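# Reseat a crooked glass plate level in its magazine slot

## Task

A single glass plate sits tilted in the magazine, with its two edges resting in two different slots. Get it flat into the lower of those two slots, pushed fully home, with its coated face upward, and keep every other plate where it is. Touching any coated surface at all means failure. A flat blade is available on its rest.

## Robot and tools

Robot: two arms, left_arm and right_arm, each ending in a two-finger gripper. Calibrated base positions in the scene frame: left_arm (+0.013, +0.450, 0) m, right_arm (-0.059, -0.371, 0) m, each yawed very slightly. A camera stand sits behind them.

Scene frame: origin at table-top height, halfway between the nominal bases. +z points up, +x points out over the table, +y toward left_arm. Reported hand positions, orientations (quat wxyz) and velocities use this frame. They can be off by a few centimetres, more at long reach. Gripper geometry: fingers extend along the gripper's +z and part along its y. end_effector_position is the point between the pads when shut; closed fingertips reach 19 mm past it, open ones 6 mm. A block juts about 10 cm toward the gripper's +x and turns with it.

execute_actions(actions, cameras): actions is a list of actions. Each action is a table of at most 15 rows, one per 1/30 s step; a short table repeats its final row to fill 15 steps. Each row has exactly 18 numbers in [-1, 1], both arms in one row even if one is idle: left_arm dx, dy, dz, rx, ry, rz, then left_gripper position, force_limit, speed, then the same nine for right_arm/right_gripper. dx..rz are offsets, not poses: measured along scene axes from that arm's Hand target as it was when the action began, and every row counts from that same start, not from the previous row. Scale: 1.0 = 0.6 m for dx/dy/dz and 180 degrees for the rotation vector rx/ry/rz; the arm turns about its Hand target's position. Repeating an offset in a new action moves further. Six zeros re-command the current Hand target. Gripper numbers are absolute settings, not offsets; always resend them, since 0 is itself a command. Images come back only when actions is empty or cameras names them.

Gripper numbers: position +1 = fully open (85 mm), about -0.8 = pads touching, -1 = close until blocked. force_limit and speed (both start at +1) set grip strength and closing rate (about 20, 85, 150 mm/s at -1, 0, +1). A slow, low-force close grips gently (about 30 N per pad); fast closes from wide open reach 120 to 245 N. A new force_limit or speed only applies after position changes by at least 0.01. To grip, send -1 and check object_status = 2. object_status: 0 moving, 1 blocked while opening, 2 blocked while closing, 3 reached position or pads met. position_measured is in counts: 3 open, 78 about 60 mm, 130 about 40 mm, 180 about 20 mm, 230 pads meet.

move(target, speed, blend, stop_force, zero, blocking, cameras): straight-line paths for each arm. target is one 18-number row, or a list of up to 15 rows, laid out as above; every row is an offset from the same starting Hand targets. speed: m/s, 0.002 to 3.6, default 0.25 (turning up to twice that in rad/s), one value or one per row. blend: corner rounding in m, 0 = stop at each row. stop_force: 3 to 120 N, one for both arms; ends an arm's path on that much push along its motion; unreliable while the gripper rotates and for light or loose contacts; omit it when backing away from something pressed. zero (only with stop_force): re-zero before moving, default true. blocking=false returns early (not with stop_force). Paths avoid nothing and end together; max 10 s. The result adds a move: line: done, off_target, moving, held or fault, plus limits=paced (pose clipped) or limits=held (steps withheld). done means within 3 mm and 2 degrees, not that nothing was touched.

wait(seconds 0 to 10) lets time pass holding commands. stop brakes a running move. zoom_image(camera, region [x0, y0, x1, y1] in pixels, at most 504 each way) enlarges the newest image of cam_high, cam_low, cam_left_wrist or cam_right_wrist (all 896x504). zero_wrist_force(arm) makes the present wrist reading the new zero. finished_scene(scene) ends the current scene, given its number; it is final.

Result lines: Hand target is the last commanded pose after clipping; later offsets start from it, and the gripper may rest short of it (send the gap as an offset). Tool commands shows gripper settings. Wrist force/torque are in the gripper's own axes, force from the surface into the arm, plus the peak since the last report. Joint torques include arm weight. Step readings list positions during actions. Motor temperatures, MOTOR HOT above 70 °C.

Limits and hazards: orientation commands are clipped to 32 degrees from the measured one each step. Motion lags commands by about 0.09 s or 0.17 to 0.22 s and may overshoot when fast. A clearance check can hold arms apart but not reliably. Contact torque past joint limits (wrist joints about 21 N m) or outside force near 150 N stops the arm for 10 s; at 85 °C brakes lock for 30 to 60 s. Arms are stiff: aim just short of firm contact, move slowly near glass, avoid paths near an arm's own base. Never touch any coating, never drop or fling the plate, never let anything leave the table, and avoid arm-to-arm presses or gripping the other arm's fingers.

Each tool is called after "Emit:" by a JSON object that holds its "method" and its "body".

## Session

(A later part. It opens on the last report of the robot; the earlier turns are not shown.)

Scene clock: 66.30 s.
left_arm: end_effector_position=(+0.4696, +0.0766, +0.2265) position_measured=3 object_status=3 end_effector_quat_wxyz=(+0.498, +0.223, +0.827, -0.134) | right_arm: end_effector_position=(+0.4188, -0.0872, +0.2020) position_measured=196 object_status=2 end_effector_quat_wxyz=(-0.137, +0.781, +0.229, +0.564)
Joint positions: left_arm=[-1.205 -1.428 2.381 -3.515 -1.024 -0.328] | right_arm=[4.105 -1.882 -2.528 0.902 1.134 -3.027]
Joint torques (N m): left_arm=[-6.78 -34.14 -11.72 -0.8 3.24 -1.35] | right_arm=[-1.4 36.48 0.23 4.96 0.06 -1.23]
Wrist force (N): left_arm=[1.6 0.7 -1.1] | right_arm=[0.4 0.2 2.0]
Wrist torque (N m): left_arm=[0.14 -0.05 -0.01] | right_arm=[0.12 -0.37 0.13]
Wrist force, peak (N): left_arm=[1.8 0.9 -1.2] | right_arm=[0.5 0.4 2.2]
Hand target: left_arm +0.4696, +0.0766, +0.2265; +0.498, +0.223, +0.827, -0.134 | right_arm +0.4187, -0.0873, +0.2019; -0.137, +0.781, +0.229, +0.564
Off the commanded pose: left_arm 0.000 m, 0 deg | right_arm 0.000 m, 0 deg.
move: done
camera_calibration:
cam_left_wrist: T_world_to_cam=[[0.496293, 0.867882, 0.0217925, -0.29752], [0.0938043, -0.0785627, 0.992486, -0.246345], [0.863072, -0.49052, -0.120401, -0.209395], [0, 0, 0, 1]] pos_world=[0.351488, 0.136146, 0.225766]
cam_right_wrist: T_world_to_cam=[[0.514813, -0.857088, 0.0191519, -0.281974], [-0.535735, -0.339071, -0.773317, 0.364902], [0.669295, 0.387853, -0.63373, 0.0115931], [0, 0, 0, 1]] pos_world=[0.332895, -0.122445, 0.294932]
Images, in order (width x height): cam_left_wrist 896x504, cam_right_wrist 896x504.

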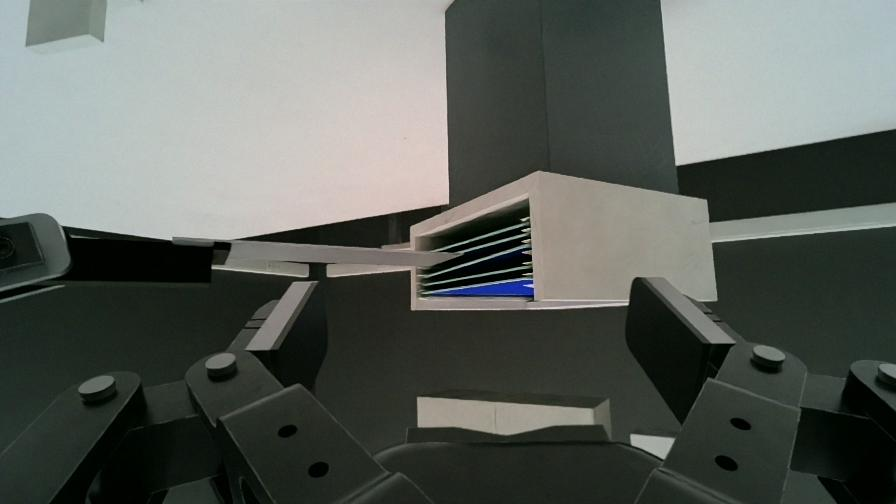

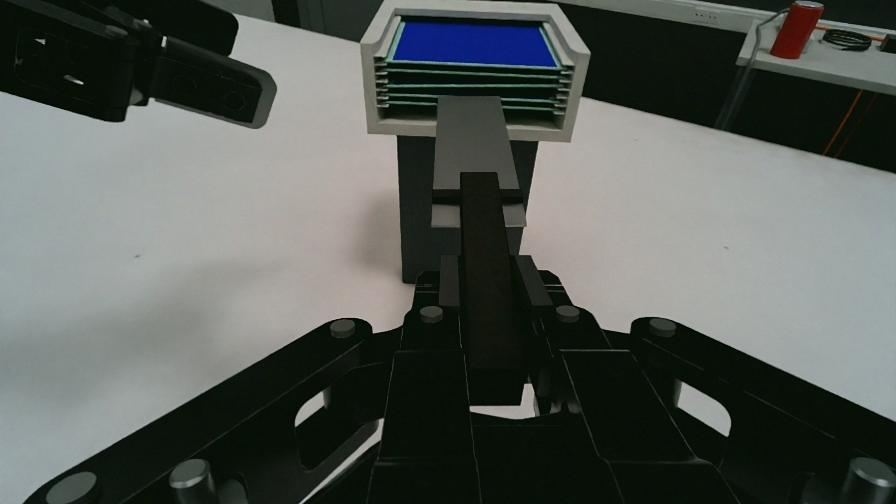

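Emit:
{"method": "zoom_image", "body": {"camera": "cam_right_wrist", "region": [360, 50, 450, 125]}}

Emit:
{"method": "zoom_image", "body": {"camera": "cam_right_wrist", "region": [490, 50, 580, 125]}}

Emit:
{"method": "zoom_image", "body": {"camera": "cam_left_wrist", "region": [420, 235, 490, 280]}}

Scaled by 5.600 from the camera's 896x504 image, which has a finer 1280x720 frame.

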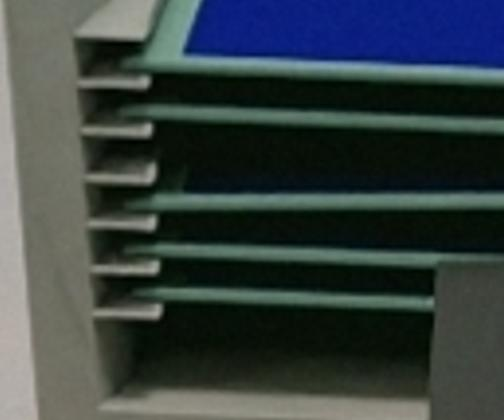

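Scaled by 5.600 from the camera's 896x504 image, which has a finer 1280x720 frame.

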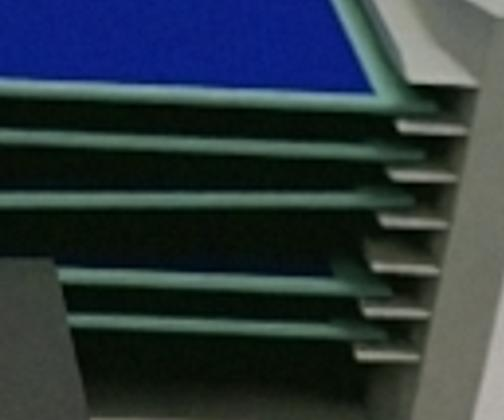

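Scaled by 7.200 from the camera's 896x504 image, which has a finer 1280x720 frame.

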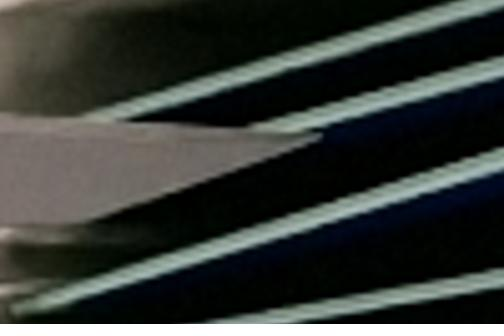

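Emit:
{"method": "move", "body": {"target": [-0.0288,0.0167,-0.0467,0,0,0,1,1,1, 0,0,0,0,0,0,-1,-0.2,-1], "speed": 0.1, "cameras": ["cam_left_wrist"]}}

Emit:
{"method": "zoom_image", "body": {"camera": "cam_left_wrist", "region": [410, 280, 540, 360]}}

Scene clock: 69.87 s.
left_arm: end_effector_position=(+0.4523, +0.0866, +0.1983) position_measured=3 object_status=3 end_effector_quat_wxyz=(+0.498, +0.223, +0.827, -0.134) | right_arm: end_effector_position=(+0.4187, -0.0873, +0.2019) position_measured=196 object_status=2 end_effector_quat_wxyz=(-0.137, +0.781, +0.229, +0.564)
Joint positions: left_arm=[-1.241 -1.386 2.457 -3.62 -0.994 -0.352] | right_arm=[4.106 -1.882 -2.529 0.902 1.134 -3.027]
Joint torques (N m): left_arm=[7.65 -35.33 -27.44 -1.14 -2.28 1.41] | right_arm=[11.44 14.38 -0.18 5.56 -2.61 1.67]
Wrist force (N): left_arm=[1.9 0.8 -1.0] | right_arm=[0.4 0.4 2.0]
Wrist torque (N m): left_arm=[0.16 -0.08 0.13] | right_arm=[0.15 -0.36 0.12]
Wrist force, peak (N): left_arm=[1.3 3.5 -0.4] | right_arm=[0.4 0.5 2.3]
Hand target: left_arm +0.4523, +0.0866, +0.1985; +0.498, +0.223, +0.827, -0.134 | right_arm +0.4187, -0.0873, +0.2019; -0.137, +0.781, +0.229, +0.564
Off the commanded pose: left_arm 0.000 m, 0 deg | right_arm 0.000 m, 0 deg.
move: done
camera_calibration:
cam_left_wrist: T_world_to_cam=[[0.496324, 0.867857, 0.0220501, -0.297058], [0.0938463, -0.0788861, 0.992456, -0.216009], [0.86305, -0.49051, -0.120598, -0.192897], [0, 0, 0, 1]] pos_world=[0.334189, 0.146146, 0.197667]
Images, in order (width x height): cam_left_wrist 896x504.

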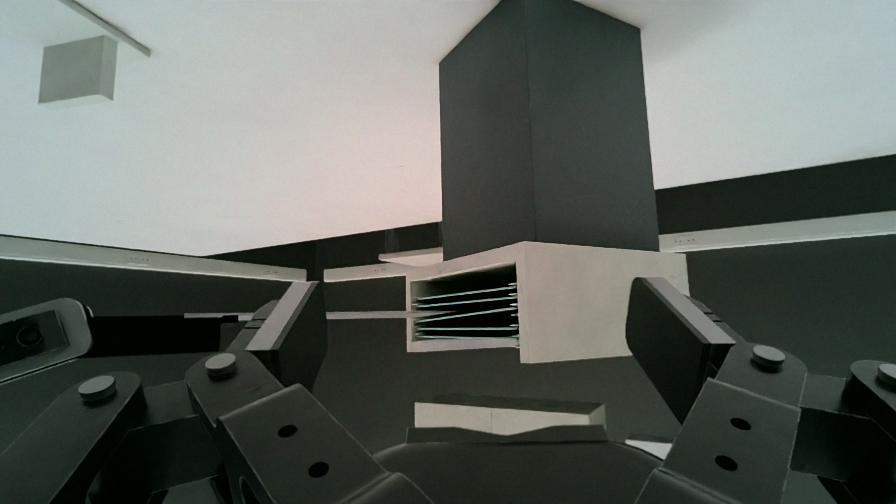

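Scaled by 3.877 from the camera's 896x504 image, which has a finer 1280x720 frame.

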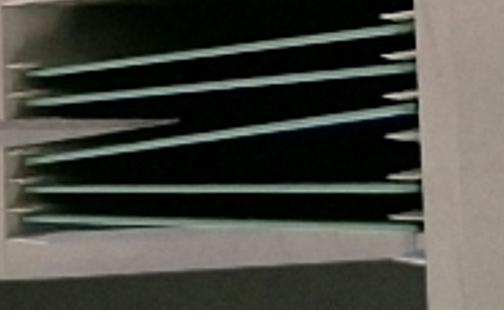

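Emit:
{"method": "zoom_image", "body": {"camera": "cam_left_wrist", "region": [405, 290, 475, 335]}}

Emit:
{"method": "zoom_image", "body": {"camera": "cam_left_wrist", "region": [460, 275, 530, 345]}}

Scaled by 7.200 from the camera's 896x504 image, which has a finer 1280x720 frame.

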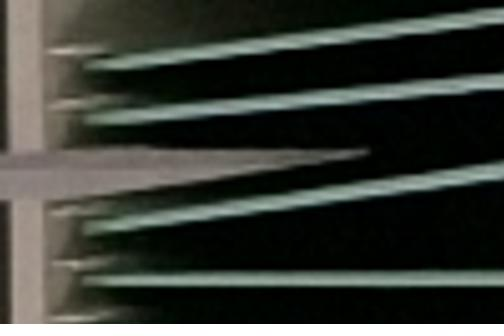

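Scaled by 7.200 from the camera's 896x504 image, which has a finer 1280x720 frame.

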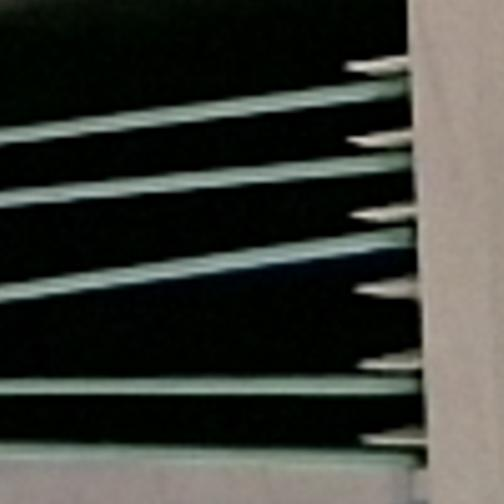

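Emit:
{"method": "zoom_image", "body": {"camera": "cam_left_wrist", "region": [400, 225, 700, 375]}}

Scaled by 1.680 from the camera's 896x504 image, which has a finer 1280x720 frame.

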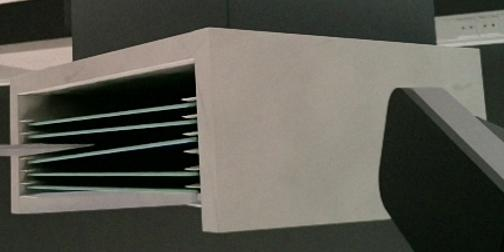

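Emit:
{"method": "move", "body": {"target": [0,0,0,0,0,0,1,1,1, 0.0115,0.0068,-0.003,0,0,0,-1,-0.2,-1], "speed": 0.05, "cameras": ["cam_left_wrist","cam_right_wrist"]}}

Emit:
{"method": "zoom_image", "body": {"camera": "cam_left_wrist", "region": [405, 290, 475, 335]}}

Emit:
{"method": "zoom_image", "body": {"camera": "cam_left_wrist", "region": [460, 275, 530, 345]}}

Emit:
{"method": "zoom_image", "body": {"camera": "cam_right_wrist", "region": [360, 50, 450, 125]}}

Emit:
{"method": "zoom_image", "body": {"camera": "cam_right_wrist", "region": [490, 50, 580, 125]}}

Scene clock: 72.47 s.
left_arm: end_effector_position=(+0.4523, +0.0866, +0.1985) position_measured=3 object_status=3 end_effector_quat_wxyz=(+0.498, +0.223, +0.827, -0.134) | right_arm: end_effector_position=(+0.4257, -0.0831, +0.2001) position_measured=196 object_status=2 end_effector_quat_wxyz=(-0.137, +0.781, +0.229, +0.564)
Joint positions: left_arm=[-1.241 -1.386 2.457 -3.62 -0.994 -0.352] | right_arm=[4.093 -1.901 -2.506 0.9 1.146 -3.032]
Joint torques (N m): left_arm=[7.6 -35.08 -27.88 -4.85 -2.29 1.4] | right_arm=[4.36 35.51 1.48 1.98 -1.13 -0.91]
Wrist force (N): left_arm=[1.6 0.6 -1.2] | right_arm=[0.5 0.4 1.9]
Wrist torque (N m): left_arm=[0.12 -0.04 0.13] | right_arm=[0.15 -0.39 0.12]
Wrist force, peak (N): left_arm=[2.0 0.7 -1.2] | right_arm=[0.4 0.4 2.3]
Hand target: left_arm +0.4523, +0.0866, +0.1985; +0.498, +0.223, +0.827, -0.134 | right_arm +0.4256, -0.0832, +0.2001; -0.137, +0.781, +0.229, +0.564
Off the commanded pose: left_arm 0.000 m, 0 deg | right_arm 0.000 m, 0 deg.
move: done
camera_calibration:
cam_left_wrist: T_world_to_cam=[[0.496293, 0.867882, 0.0217925, -0.297003], [0.0938043, -0.0785627, 0.992486, -0.216147], [0.863072, -0.49052, -0.120401, -0.19293], [0, 0, 0, 1]] pos_world=[0.334188, 0.146146, 0.197766]
cam_right_wrist: T_world_to_cam=[[0.51482, -0.857086, 0.0190773, -0.281956], [-0.535849, -0.339076, -0.773235, 0.368534], [0.669198, 0.387855, -0.633832, 0.00424406], [0, 0, 0, 1]] pos_world=[0.339795, -0.118345, 0.293032]
Images, in order (width x height): cam_left_wrist 896x504, cam_right_wrist 896x504.

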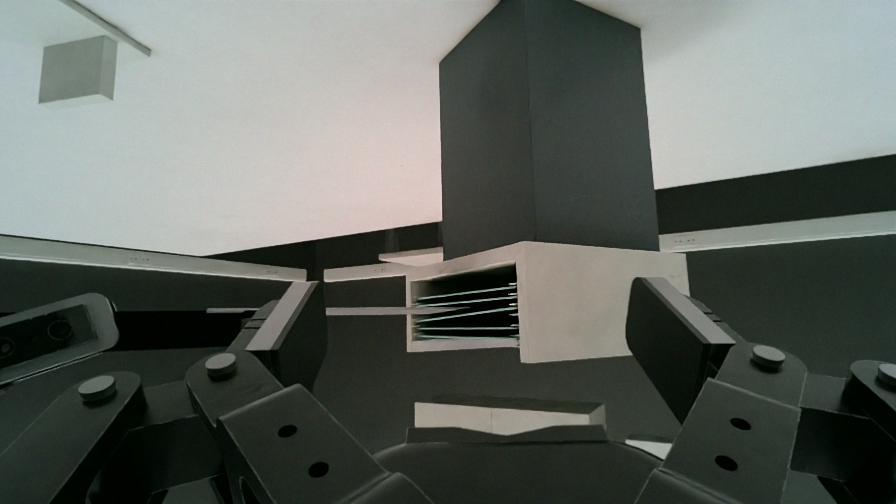

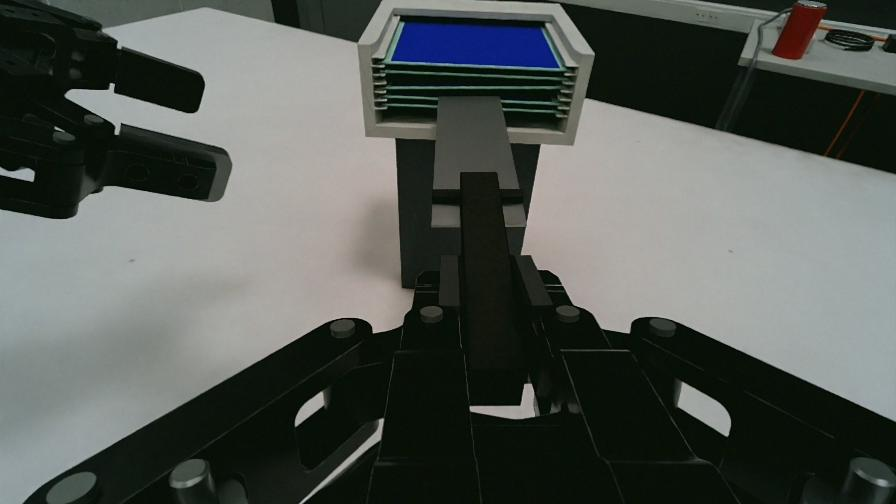

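Scaled by 7.200 from the camera's 896x504 image, which has a finer 1280x720 frame.

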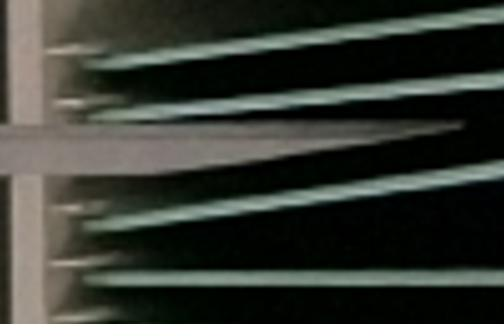

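Scaled by 7.200 from the camera's 896x504 image, which has a finer 1280x720 frame.

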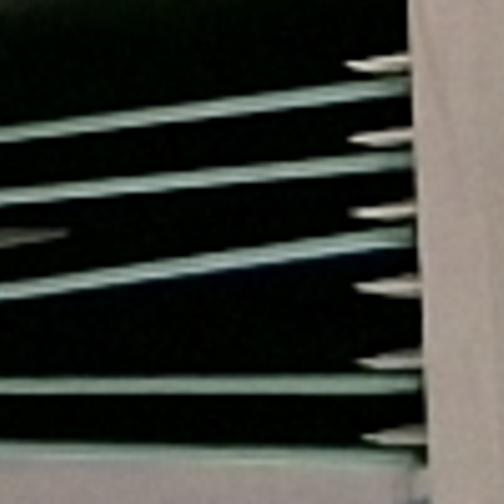

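Scaled by 5.600 from the camera's 896x504 image, which has a finer 1280x720 frame.

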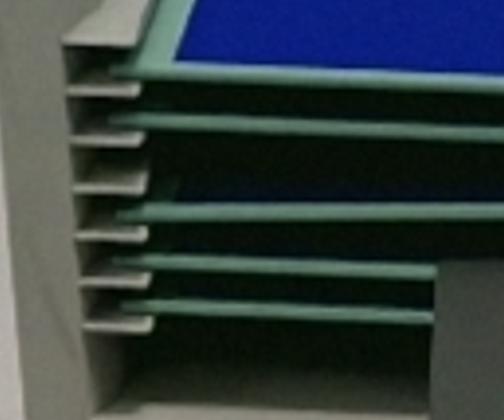

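Scaled by 5.600 from the camera's 896x504 image, which has a finer 1280x720 frame.

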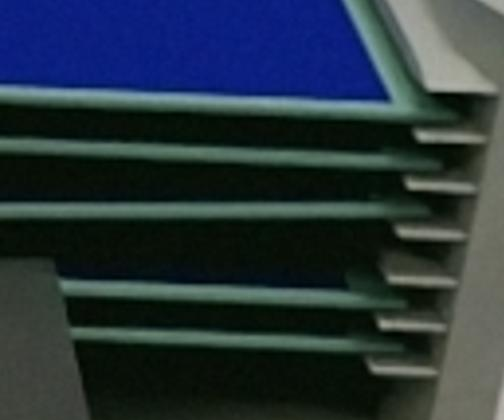

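Emit:
{"method": "zoom_image", "body": {"camera": "cam_right_wrist", "region": [380, 0, 470, 75]}}

Emit:
{"method": "zoom_image", "body": {"camera": "cam_right_wrist", "region": [490, 0, 580, 75]}}

Scaled by 5.600 from the camera's 896x504 image, which has a finer 1280x720 frame.

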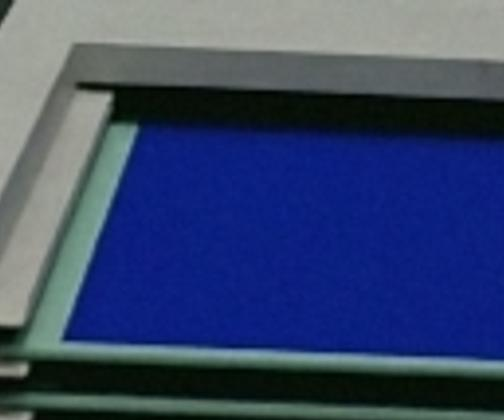

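Scaled by 5.600 from the camera's 896x504 image, which has a finer 1280x720 frame.

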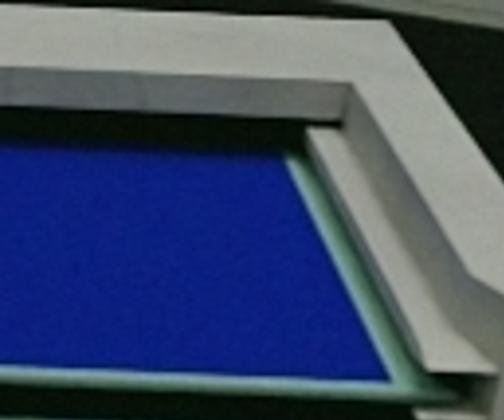

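Emit:
{"method": "zoom_image", "body": {"camera": "cam_right_wrist", "region": [420, 85, 540, 235]}}

Scaled by 3.360 from the camera's 896x504 image, which has a finer 1280x720 frame.

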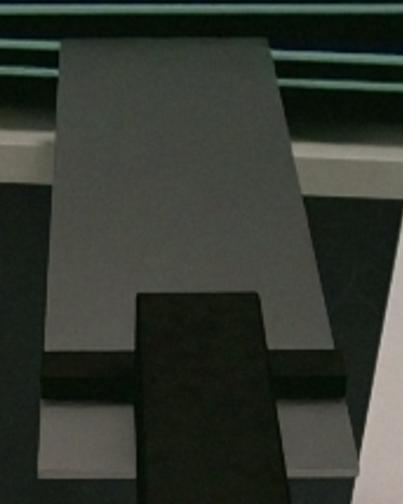

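Emit:
{"method": "move", "body": {"target": [0,0,0,0,0,0,1,1,1, 0,0,0,0,0,-0.00694,-1,-0.2,-1], "speed": 0.05, "cameras": ["cam_left_wrist","cam_right_wrist"]}}

Emit:
{"method": "zoom_image", "body": {"camera": "cam_left_wrist", "region": [405, 275, 535, 345]}}

Emit:
{"method": "zoom_image", "body": {"camera": "cam_right_wrist", "region": [360, 0, 460, 125]}}

Emit:
{"method": "zoom_image", "body": {"camera": "cam_right_wrist", "region": [480, 0, 580, 125]}}

Scene clock: 75.00 s.
left_arm: end_effector_position=(+0.4523, +0.0866, +0.1985) position_measured=3 object_status=3 end_effector_quat_wxyz=(+0.498, +0.223, +0.827, -0.134) | right_arm: end_effector_position=(+0.4256, -0.0831, +0.2001) position_measured=196 object_status=2 end_effector_quat_wxyz=(-0.131, +0.784, +0.220, +0.566) end_effector_velocity=(-0.001, +0.001, +0.000) end_effector_angular_velocity=(+0.000, +0.001, +0.006)
Joint positions: left_arm=[-1.241 -1.386 2.457 -3.62 -0.994 -0.352] | right_arm=[4.11 -1.899 -2.507 0.893 1.11 -3.016]
Joint velocities: left_arm=[within noise] | right_arm=[0 0 0 0 0.006 -0.002]
Joint torques (N m): left_arm=[7.21 -34.5 -28.06 -0.62 -2.17 1] | right_arm=[-12.63 37.04 0.62 2.82 2.22 -1.56]
Wrist force (N): left_arm=[1.5 0.7 -1.0] | right_arm=[0.7 0.3 1.9]
Wrist torque (N m): left_arm=[0.14 -0.02 0.13] | right_arm=[0.15 -0.41 0.02]
Wrist force, peak (N): left_arm=[1.9 1.0 -1.1] | right_arm=[0.3 1.8 2.0]
Hand target: left_arm +0.4523, +0.0866, +0.1985; +0.498, +0.223, +0.827, -0.134 | right_arm +0.4256, -0.0832, +0.2001; -0.131, +0.784, +0.220, +0.566
Off the commanded pose: left_arm 0.000 m, 0 deg | right_arm 0.000 m, 0 deg.
move: done
camera_calibration:
cam_left_wrist: T_world_to_cam=[[0.496293, 0.867882, 0.0217925, -0.297003], [0.0938043, -0.0785627, 0.992486, -0.216147], [0.863072, -0.49052, -0.120401, -0.19293], [0, 0, 0, 1]] pos_world=[0.334188, 0.146146, 0.197766]
cam_right_wrist: T_world_to_cam=[[0.495985, -0.868124, 0.0189448, -0.274663], [-0.543115, -0.327173, -0.773294, 0.372631], [0.677513, 0.373253, -0.633765, -0.000354627], [0, 0, 0, 1]] pos_world=[0.338851, -0.116394, 0.293132]
Images, in order (width x height): cam_left_wrist 896x504, cam_right_wrist 896x504.

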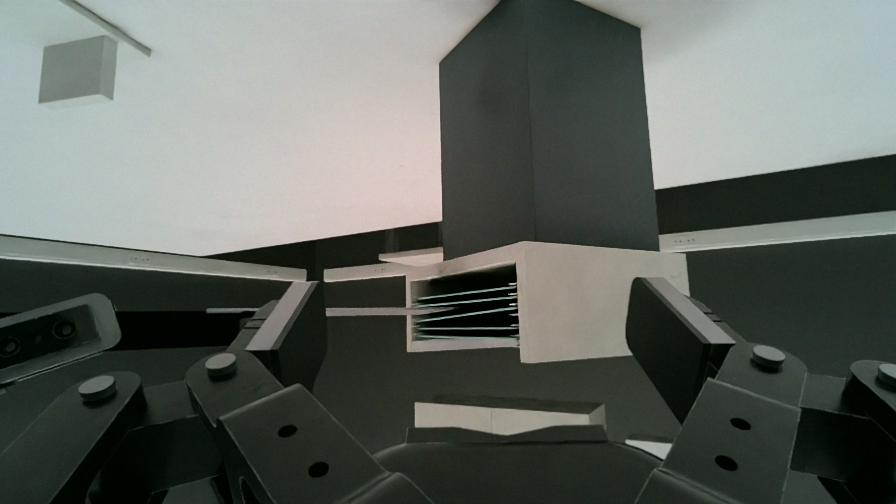

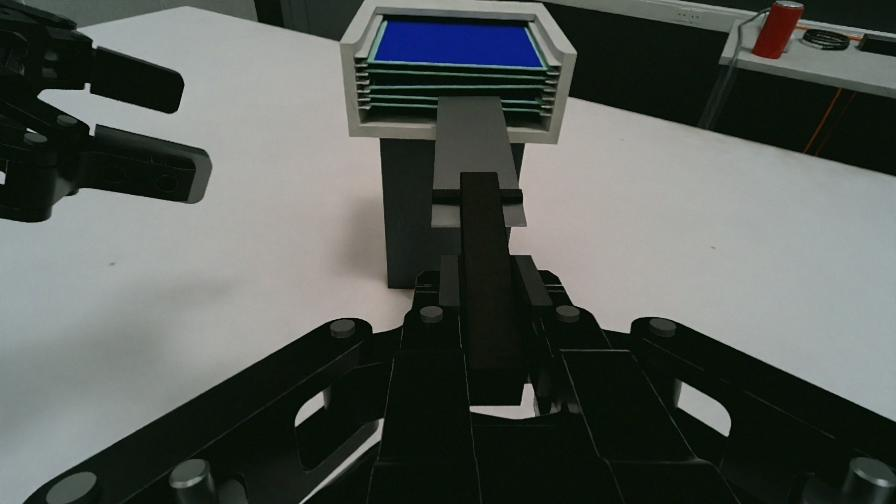

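Scaled by 3.877 from the camera's 896x504 image, which has a finer 1280x720 frame.

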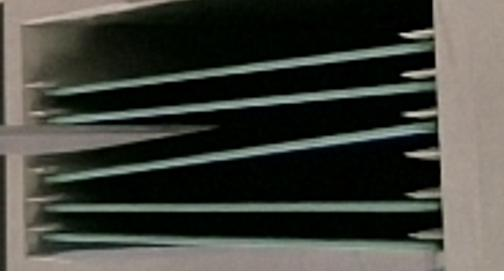

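Scaled by 4.032 from the camera's 896x504 image, which has a finer 1280x720 frame.

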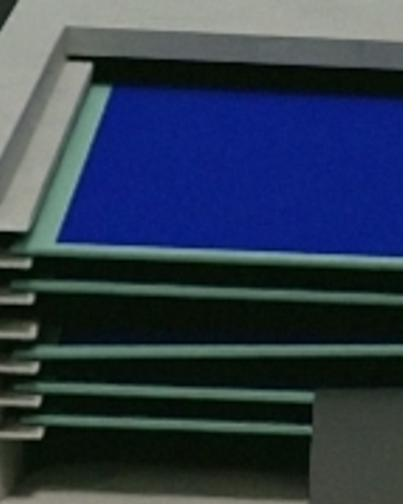

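Scaled by 4.032 from the camera's 896x504 image, which has a finer 1280x720 frame.

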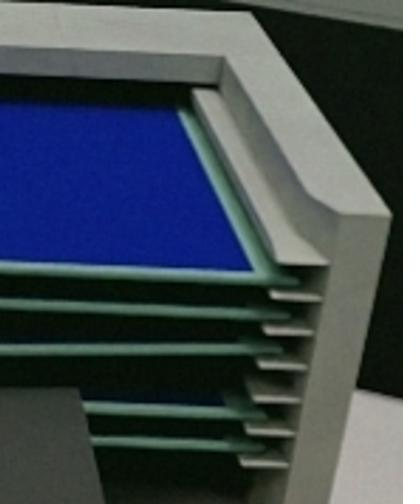

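Emit:
{"method": "move", "body": {"target": [0,0,0,0,0,0,1,1,1, 0.0116,0.0066,0,0,0,0,-1,-0.2,-1], "speed": 0.05, "cameras": ["cam_left_wrist","cam_right_wrist"]}}

Emit:
{"method": "zoom_image", "body": {"camera": "cam_left_wrist", "region": [405, 275, 535, 345]}}

Emit:
{"method": "zoom_image", "body": {"camera": "cam_right_wrist", "region": [360, 0, 460, 125]}}

Emit:
{"method": "zoom_image", "body": {"camera": "cam_right_wrist", "region": [480, 0, 580, 125]}}

Scene clock: 77.30 s.
left_arm: end_effector_position=(+0.4523, +0.0866, +0.1985) position_measured=3 object_status=3 end_effector_quat_wxyz=(+0.498, +0.223, +0.827, -0.134) | right_arm: end_effector_position=(+0.4327, -0.0792, +0.2001) position_measured=196 object_status=2 end_effector_quat_wxyz=(-0.131, +0.784, +0.220, +0.566)
Joint positions: left_arm=[-1.241 -1.386 2.457 -3.62 -0.994 -0.352] | right_arm=[4.097 -1.91 -2.483 0.883 1.121 -3.022]
Joint torques (N m): left_arm=[6.49 -33.82 -27.38 -0.34 -2.3 0.65] | right_arm=[5.17 28.41 -1.04 4.02 -1.13 -0.29]
Wrist force (N): left_arm=[1.7 0.7 -1.2] | right_arm=[0.5 0.4 1.9]
Wrist torque (N m): left_arm=[0.14 -0.05 0.13] | right_arm=[0.16 -0.37 0.03]
Wrist force, peak (N): left_arm=[1.9 0.6 -1.3] | right_arm=[0.4 0.0 2.3]
Hand target: left_arm +0.4523, +0.0866, +0.1985; +0.498, +0.223, +0.827, -0.134 | right_arm +0.4326, -0.0792, +0.2001; -0.131, +0.784, +0.220, +0.566
Off the commanded pose: left_arm 0.000 m, 0 deg | right_arm 0.000 m, 0 deg.
move: done
camera_calibration:
cam_left_wrist: T_world_to_cam=[[0.496293, 0.867882, 0.0217925, -0.297003], [0.0938043, -0.0785627, 0.992486, -0.216147], [0.863072, -0.49052, -0.120401, -0.19293], [0, 0, 0, 1]] pos_world=[0.334188, 0.146146, 0.197766]
cam_right_wrist: T_world_to_cam=[[0.496024, -0.868098, 0.0191344, -0.274865], [-0.543104, -0.327368, -0.77322, 0.377716], [0.677495, 0.373143, -0.633849, -0.00660137], [0, 0, 0, 1]] pos_world=[0.345951, -0.112495, 0.293133]
Images, in order (width x height): cam_left_wrist 896x504, cam_right_wrist 896x504.

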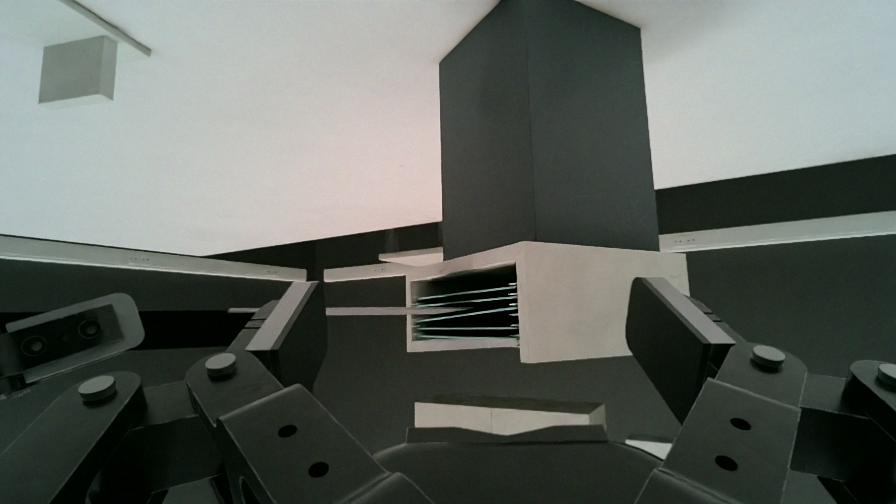

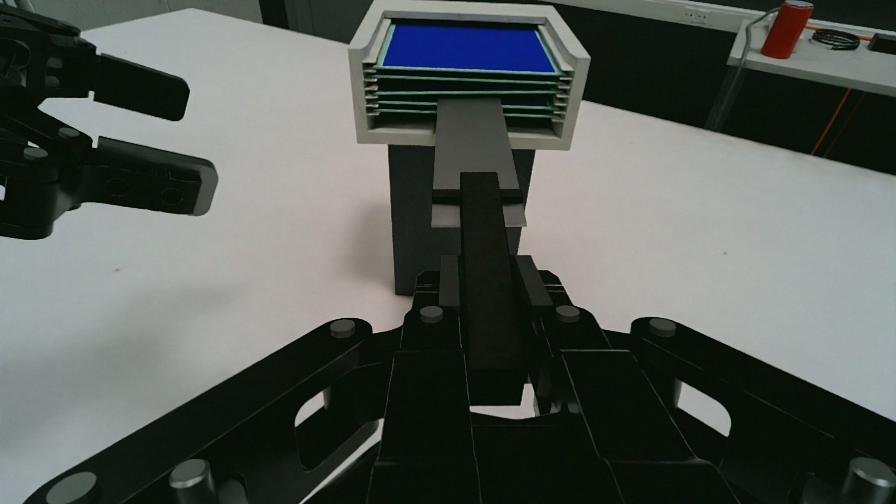

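Scaled by 3.877 from the camera's 896x504 image, which has a finer 1280x720 frame.

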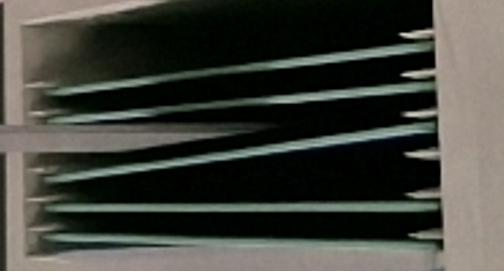

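Scaled by 4.032 from the camera's 896x504 image, which has a finer 1280x720 frame.

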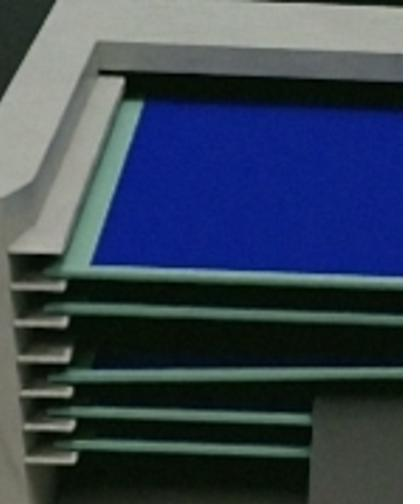

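Scaled by 4.032 from the camera's 896x504 image, which has a finer 1280x720 frame.

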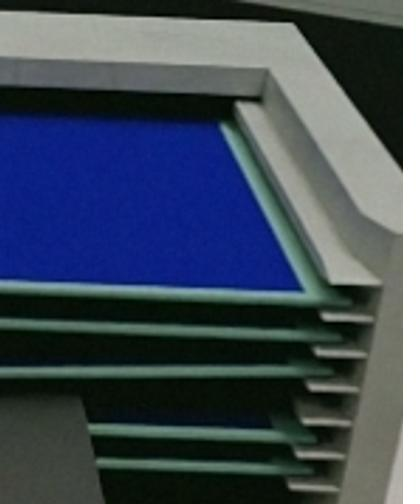

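Emit:
{"method": "zoom_image", "body": {"camera": "cam_right_wrist", "region": [425, 70, 515, 130]}}

Emit:
{"method": "zoom_image", "body": {"camera": "cam_left_wrist", "region": [440, 290, 510, 335]}}

Scaled by 5.600 from the camera's 896x504 image, which has a finer 1280x720 frame.

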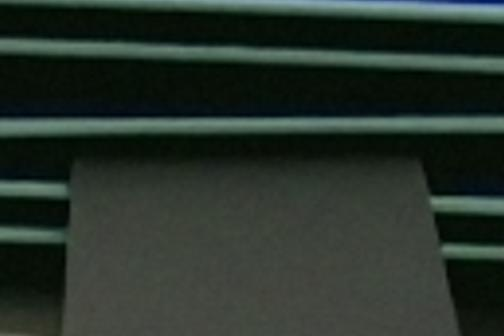

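Scaled by 7.200 from the camera's 896x504 image, which has a finer 1280x720 frame.

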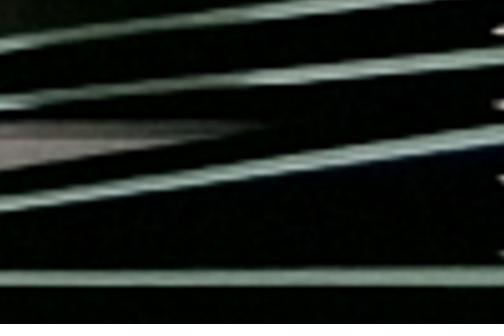

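Emit:
{"method": "move", "body": {"target": [0,0,0,0,0,0,1,1,1, 0.0506,0.0291,0,0,0,0,-1,-0.2,-1], "speed": 0.05, "stop_force": 5, "cameras": ["cam_left_wrist","cam_right_wrist"]}}

Emit:
{"method": "zoom_image", "body": {"camera": "cam_left_wrist", "region": [440, 290, 510, 335]}}

Emit:
{"method": "zoom_image", "body": {"camera": "cam_left_wrist", "region": [320, 290, 440, 335]}}

Emit:
{"method": "zoom_image", "body": {"camera": "cam_right_wrist", "region": [340, 0, 600, 200]}}

Scene clock: 87.00 s.
left_arm: end_effector_position=(+0.4523, +0.0866, +0.1985) position_measured=3 object_status=3 end_effector_quat_wxyz=(+0.498, +0.223, +0.827, -0.134) | right_arm: end_effector_position=(+0.4629, -0.0618, +0.2001) position_measured=196 object_status=2 end_effector_quat_wxyz=(-0.131, +0.784, +0.220, +0.566)
Joint positions: left_arm=[-1.241 -1.386 2.457 -3.62 -0.994 -0.352] | right_arm=[4.051 -1.958 -2.383 0.838 1.164 -3.04]
Joint torques (N m): left_arm=[6.34 -32.53 -26.95 -0.33 -2.23 -0.07] | right_arm=[11.32 44 0.87 5.5 -2.48 1.66]
Wrist force (N): left_arm=[1.8 0.6 -1.1] | right_arm=[0.2 0.5 2.1]
Wrist torque (N m): left_arm=[0.12 -0.07 0.13] | right_arm=[0.18 -0.33 0.12]
Wrist force, peak (N): left_arm=[2.0 0.7 -1.3] | right_arm=[0.6 0.7 2.8]
Hand target: left_arm +0.4523, +0.0866, +0.1985; +0.498, +0.223, +0.827, -0.134 | right_arm +0.4629, -0.0618, +0.2001; -0.131, +0.784, +0.220, +0.566
Off the commanded pose: left_arm 0.000 m, 0 deg | right_arm 0.000 m, 0 deg.
move: done
camera_calibration:
cam_left_wrist: T_world_to_cam=[[0.496293, 0.867882, 0.0217925, -0.297003], [0.0938043, -0.0785627, 0.992486, -0.216147], [0.863072, -0.49052, -0.120401, -0.19293], [0, 0, 0, 1]] pos_world=[0.334188, 0.146146, 0.197766]
cam_right_wrist: T_world_to_cam=[[0.496027, -0.868098, 0.0190817, -0.274775], [-0.543011, -0.327273, -0.773325, 0.399873], [0.677566, 0.373228, -0.633723, -0.0336787], [0, 0, 0, 1]] pos_world=[0.376251, -0.0950946, 0.293132]
Images, in order (width x height): cam_left_wrist 896x504, cam_right_wrist 896x504.

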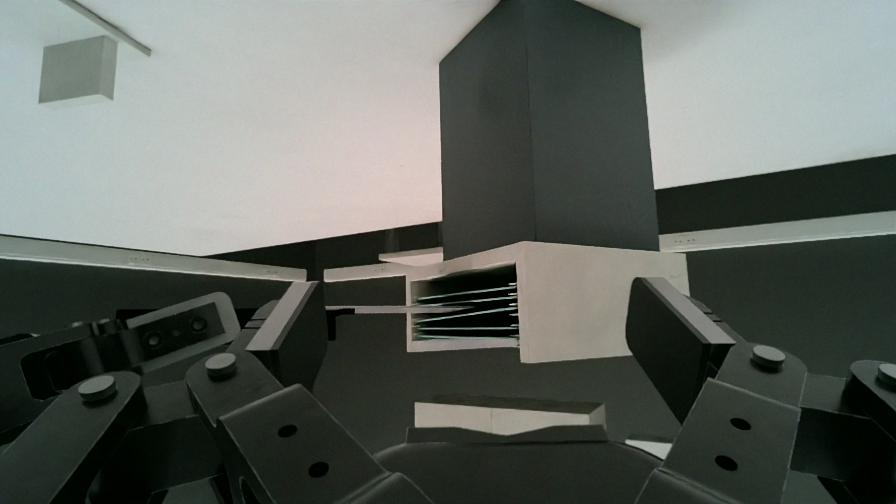

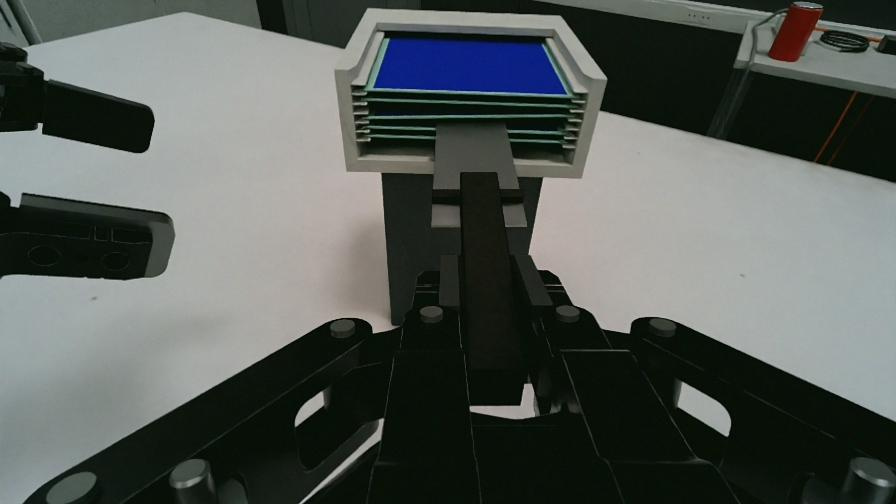

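Scaled by 7.200 from the camera's 896x504 image, which has a finer 1280x720 frame.

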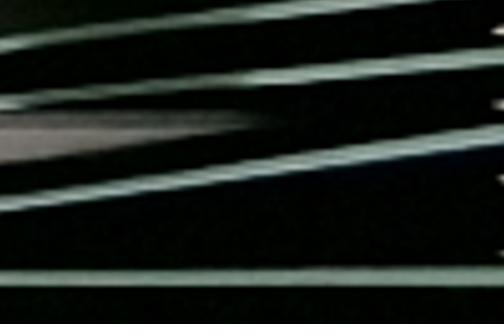

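Scaled by 4.200 from the camera's 896x504 image, which has a finer 1280x720 frame.

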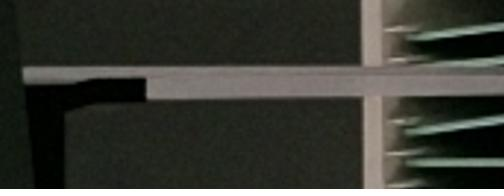

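Scaled by 1.938 from the camera's 896x504 image, which has a finer 1280x720 frame.

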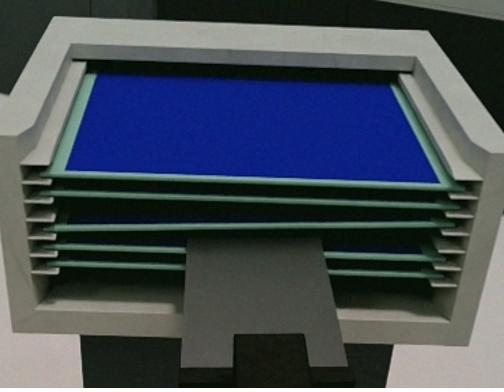

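Emit:
{"method": "zoom_image", "body": {"camera": "cam_right_wrist", "region": [335, 20, 455, 150]}}

Emit:
{"method": "zoom_image", "body": {"camera": "cam_right_wrist", "region": [495, 20, 615, 150]}}

Scaled by 3.877 from the camera's 896x504 image, which has a finer 1280x720 frame.

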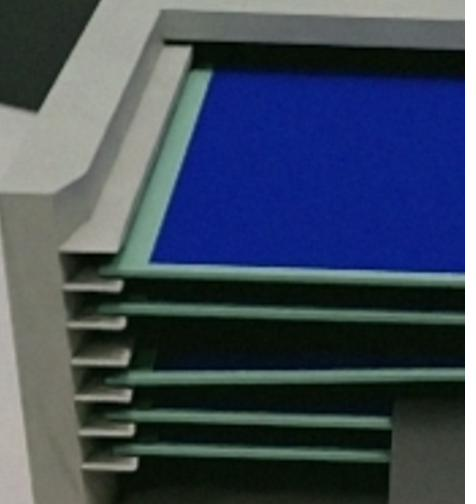

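Scaled by 3.877 from the camera's 896x504 image, which has a finer 1280x720 frame.

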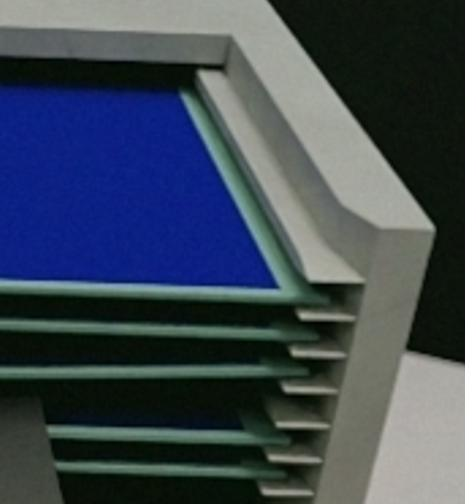

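Emit:
{"method": "move", "body": {"target": [[0,0,0,0,0,0,1,1,1, 0,0,0.0017,0,0,0,-1,-0.2,-1],[0,0,0,0,0,0,1,1,1, 0.0433,0.0249,0.0017,0,0,0,-1,-0.2,-1]], "speed": 0.05, "stop_force": 5, "cameras": ["cam_left_wrist","cam_right_wrist"]}}

Emit:
{"method": "zoom_image", "body": {"camera": "cam_left_wrist", "region": [400, 285, 500, 340]}}

Emit:
{"method": "zoom_image", "body": {"camera": "cam_right_wrist", "region": [325, 40, 455, 190]}}

Emit:
{"method": "zoom_image", "body": {"camera": "cam_right_wrist", "region": [490, 40, 620, 190]}}

Scene clock: 90.00 s.
left_arm: end_effector_position=(+0.4523, +0.0866, +0.1985) position_measured=3 object_status=3 end_effector_quat_wxyz=(+0.498, +0.223, +0.827, -0.134) | right_arm: end_effector_position=(+0.4889, -0.0468, +0.2012) position_measured=196 object_status=2 end_effector_quat_wxyz=(-0.131, +0.784, +0.220, +0.566)
Joint positions: left_arm=[-1.241 -1.386 2.457 -3.62 -0.994 -0.352] | right_arm=[4.019 -1.997 -2.296 0.794 1.195 -3.052]
Joint torques (N m): left_arm=[5.88 -31.57 -26.71 -0.3 -2.24 -0.59] | right_arm=[11.57 46.09 1.48 5.51 -2.45 1.69]
Wrist force (N): left_arm=[1.7 0.7 -0.9] | right_arm=[0.3 0.6 2.2]
Wrist torque (N m): left_arm=[0.14 -0.05 0.13] | right_arm=[0.19 -0.34 0.10]
Wrist force, peak (N): left_arm=[1.9 0.8 -1.4] | right_arm=[0.6 0.4 3.0]
Hand target: left_arm +0.4523, +0.0866, +0.1985; +0.498, +0.223, +0.827, -0.134 | right_arm +0.4889, -0.0468, +0.2012; -0.131, +0.784, +0.220, +0.566
Off the commanded pose: left_arm 0.000 m, 0 deg | right_arm 0.000 m, 0 deg.
move: done
camera_calibration:
cam_left_wrist: T_world_to_cam=[[0.496293, 0.867882, 0.0217925, -0.297003], [0.0938043, -0.0785627, 0.992486, -0.216147], [0.863072, -0.49052, -0.120401, -0.19293], [0, 0, 0, 1]] pos_world=[0.334188, 0.146146, 0.197766]
cam_right_wrist: T_world_to_cam=[[0.496027, -0.868098, 0.0190817, -0.274757], [-0.543011, -0.327273, -0.773325, 0.419641], [0.677566, 0.373228, -0.633723, -0.0562228], [0, 0, 0, 1]] pos_world=[0.402251, -0.0801946, 0.294132]
Images, in order (width x height): cam_left_wrist 896x504, cam_right_wrist 896x504.

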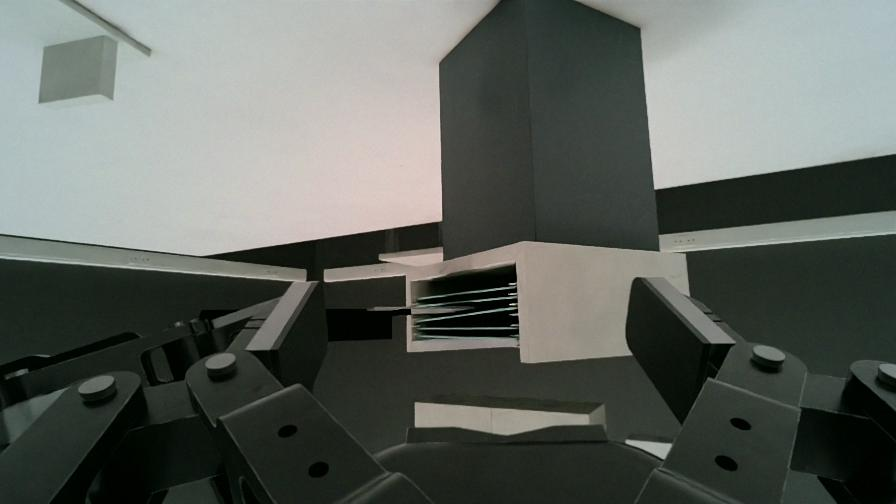

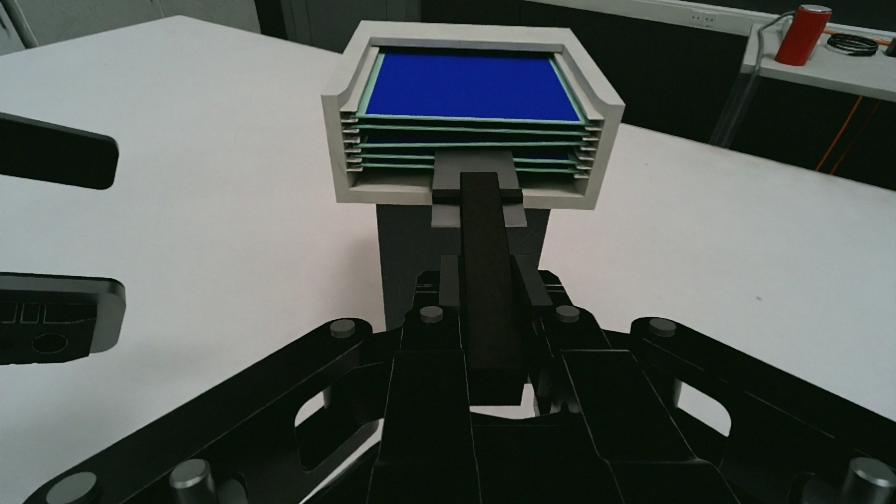

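Scaled by 5.040 from the camera's 896x504 image, which has a finer 1280x720 frame.

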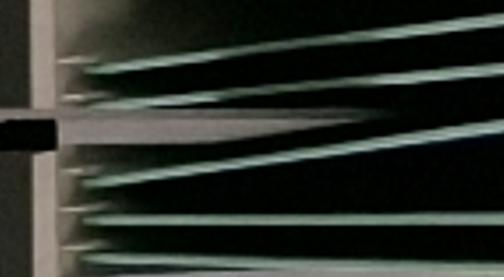

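Scaled by 3.360 from the camera's 896x504 image, which has a finer 1280x720 frame.

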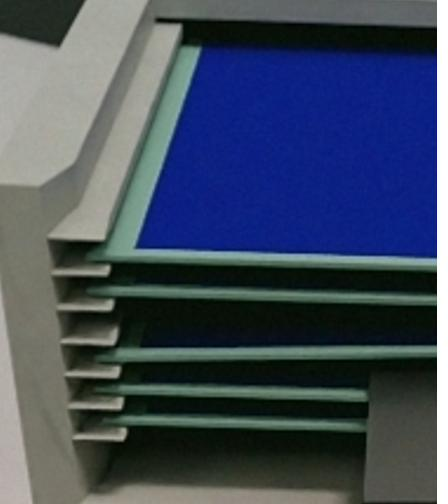

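Scaled by 3.360 from the camera's 896x504 image, which has a finer 1280x720 frame.

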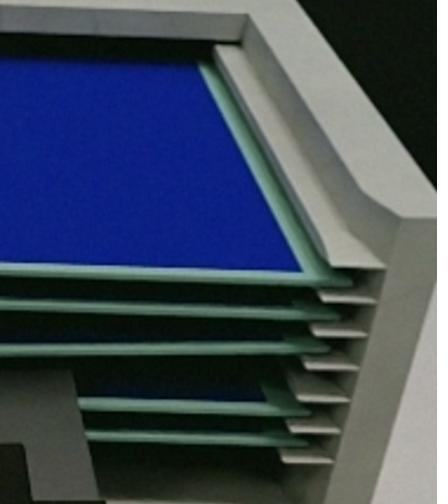

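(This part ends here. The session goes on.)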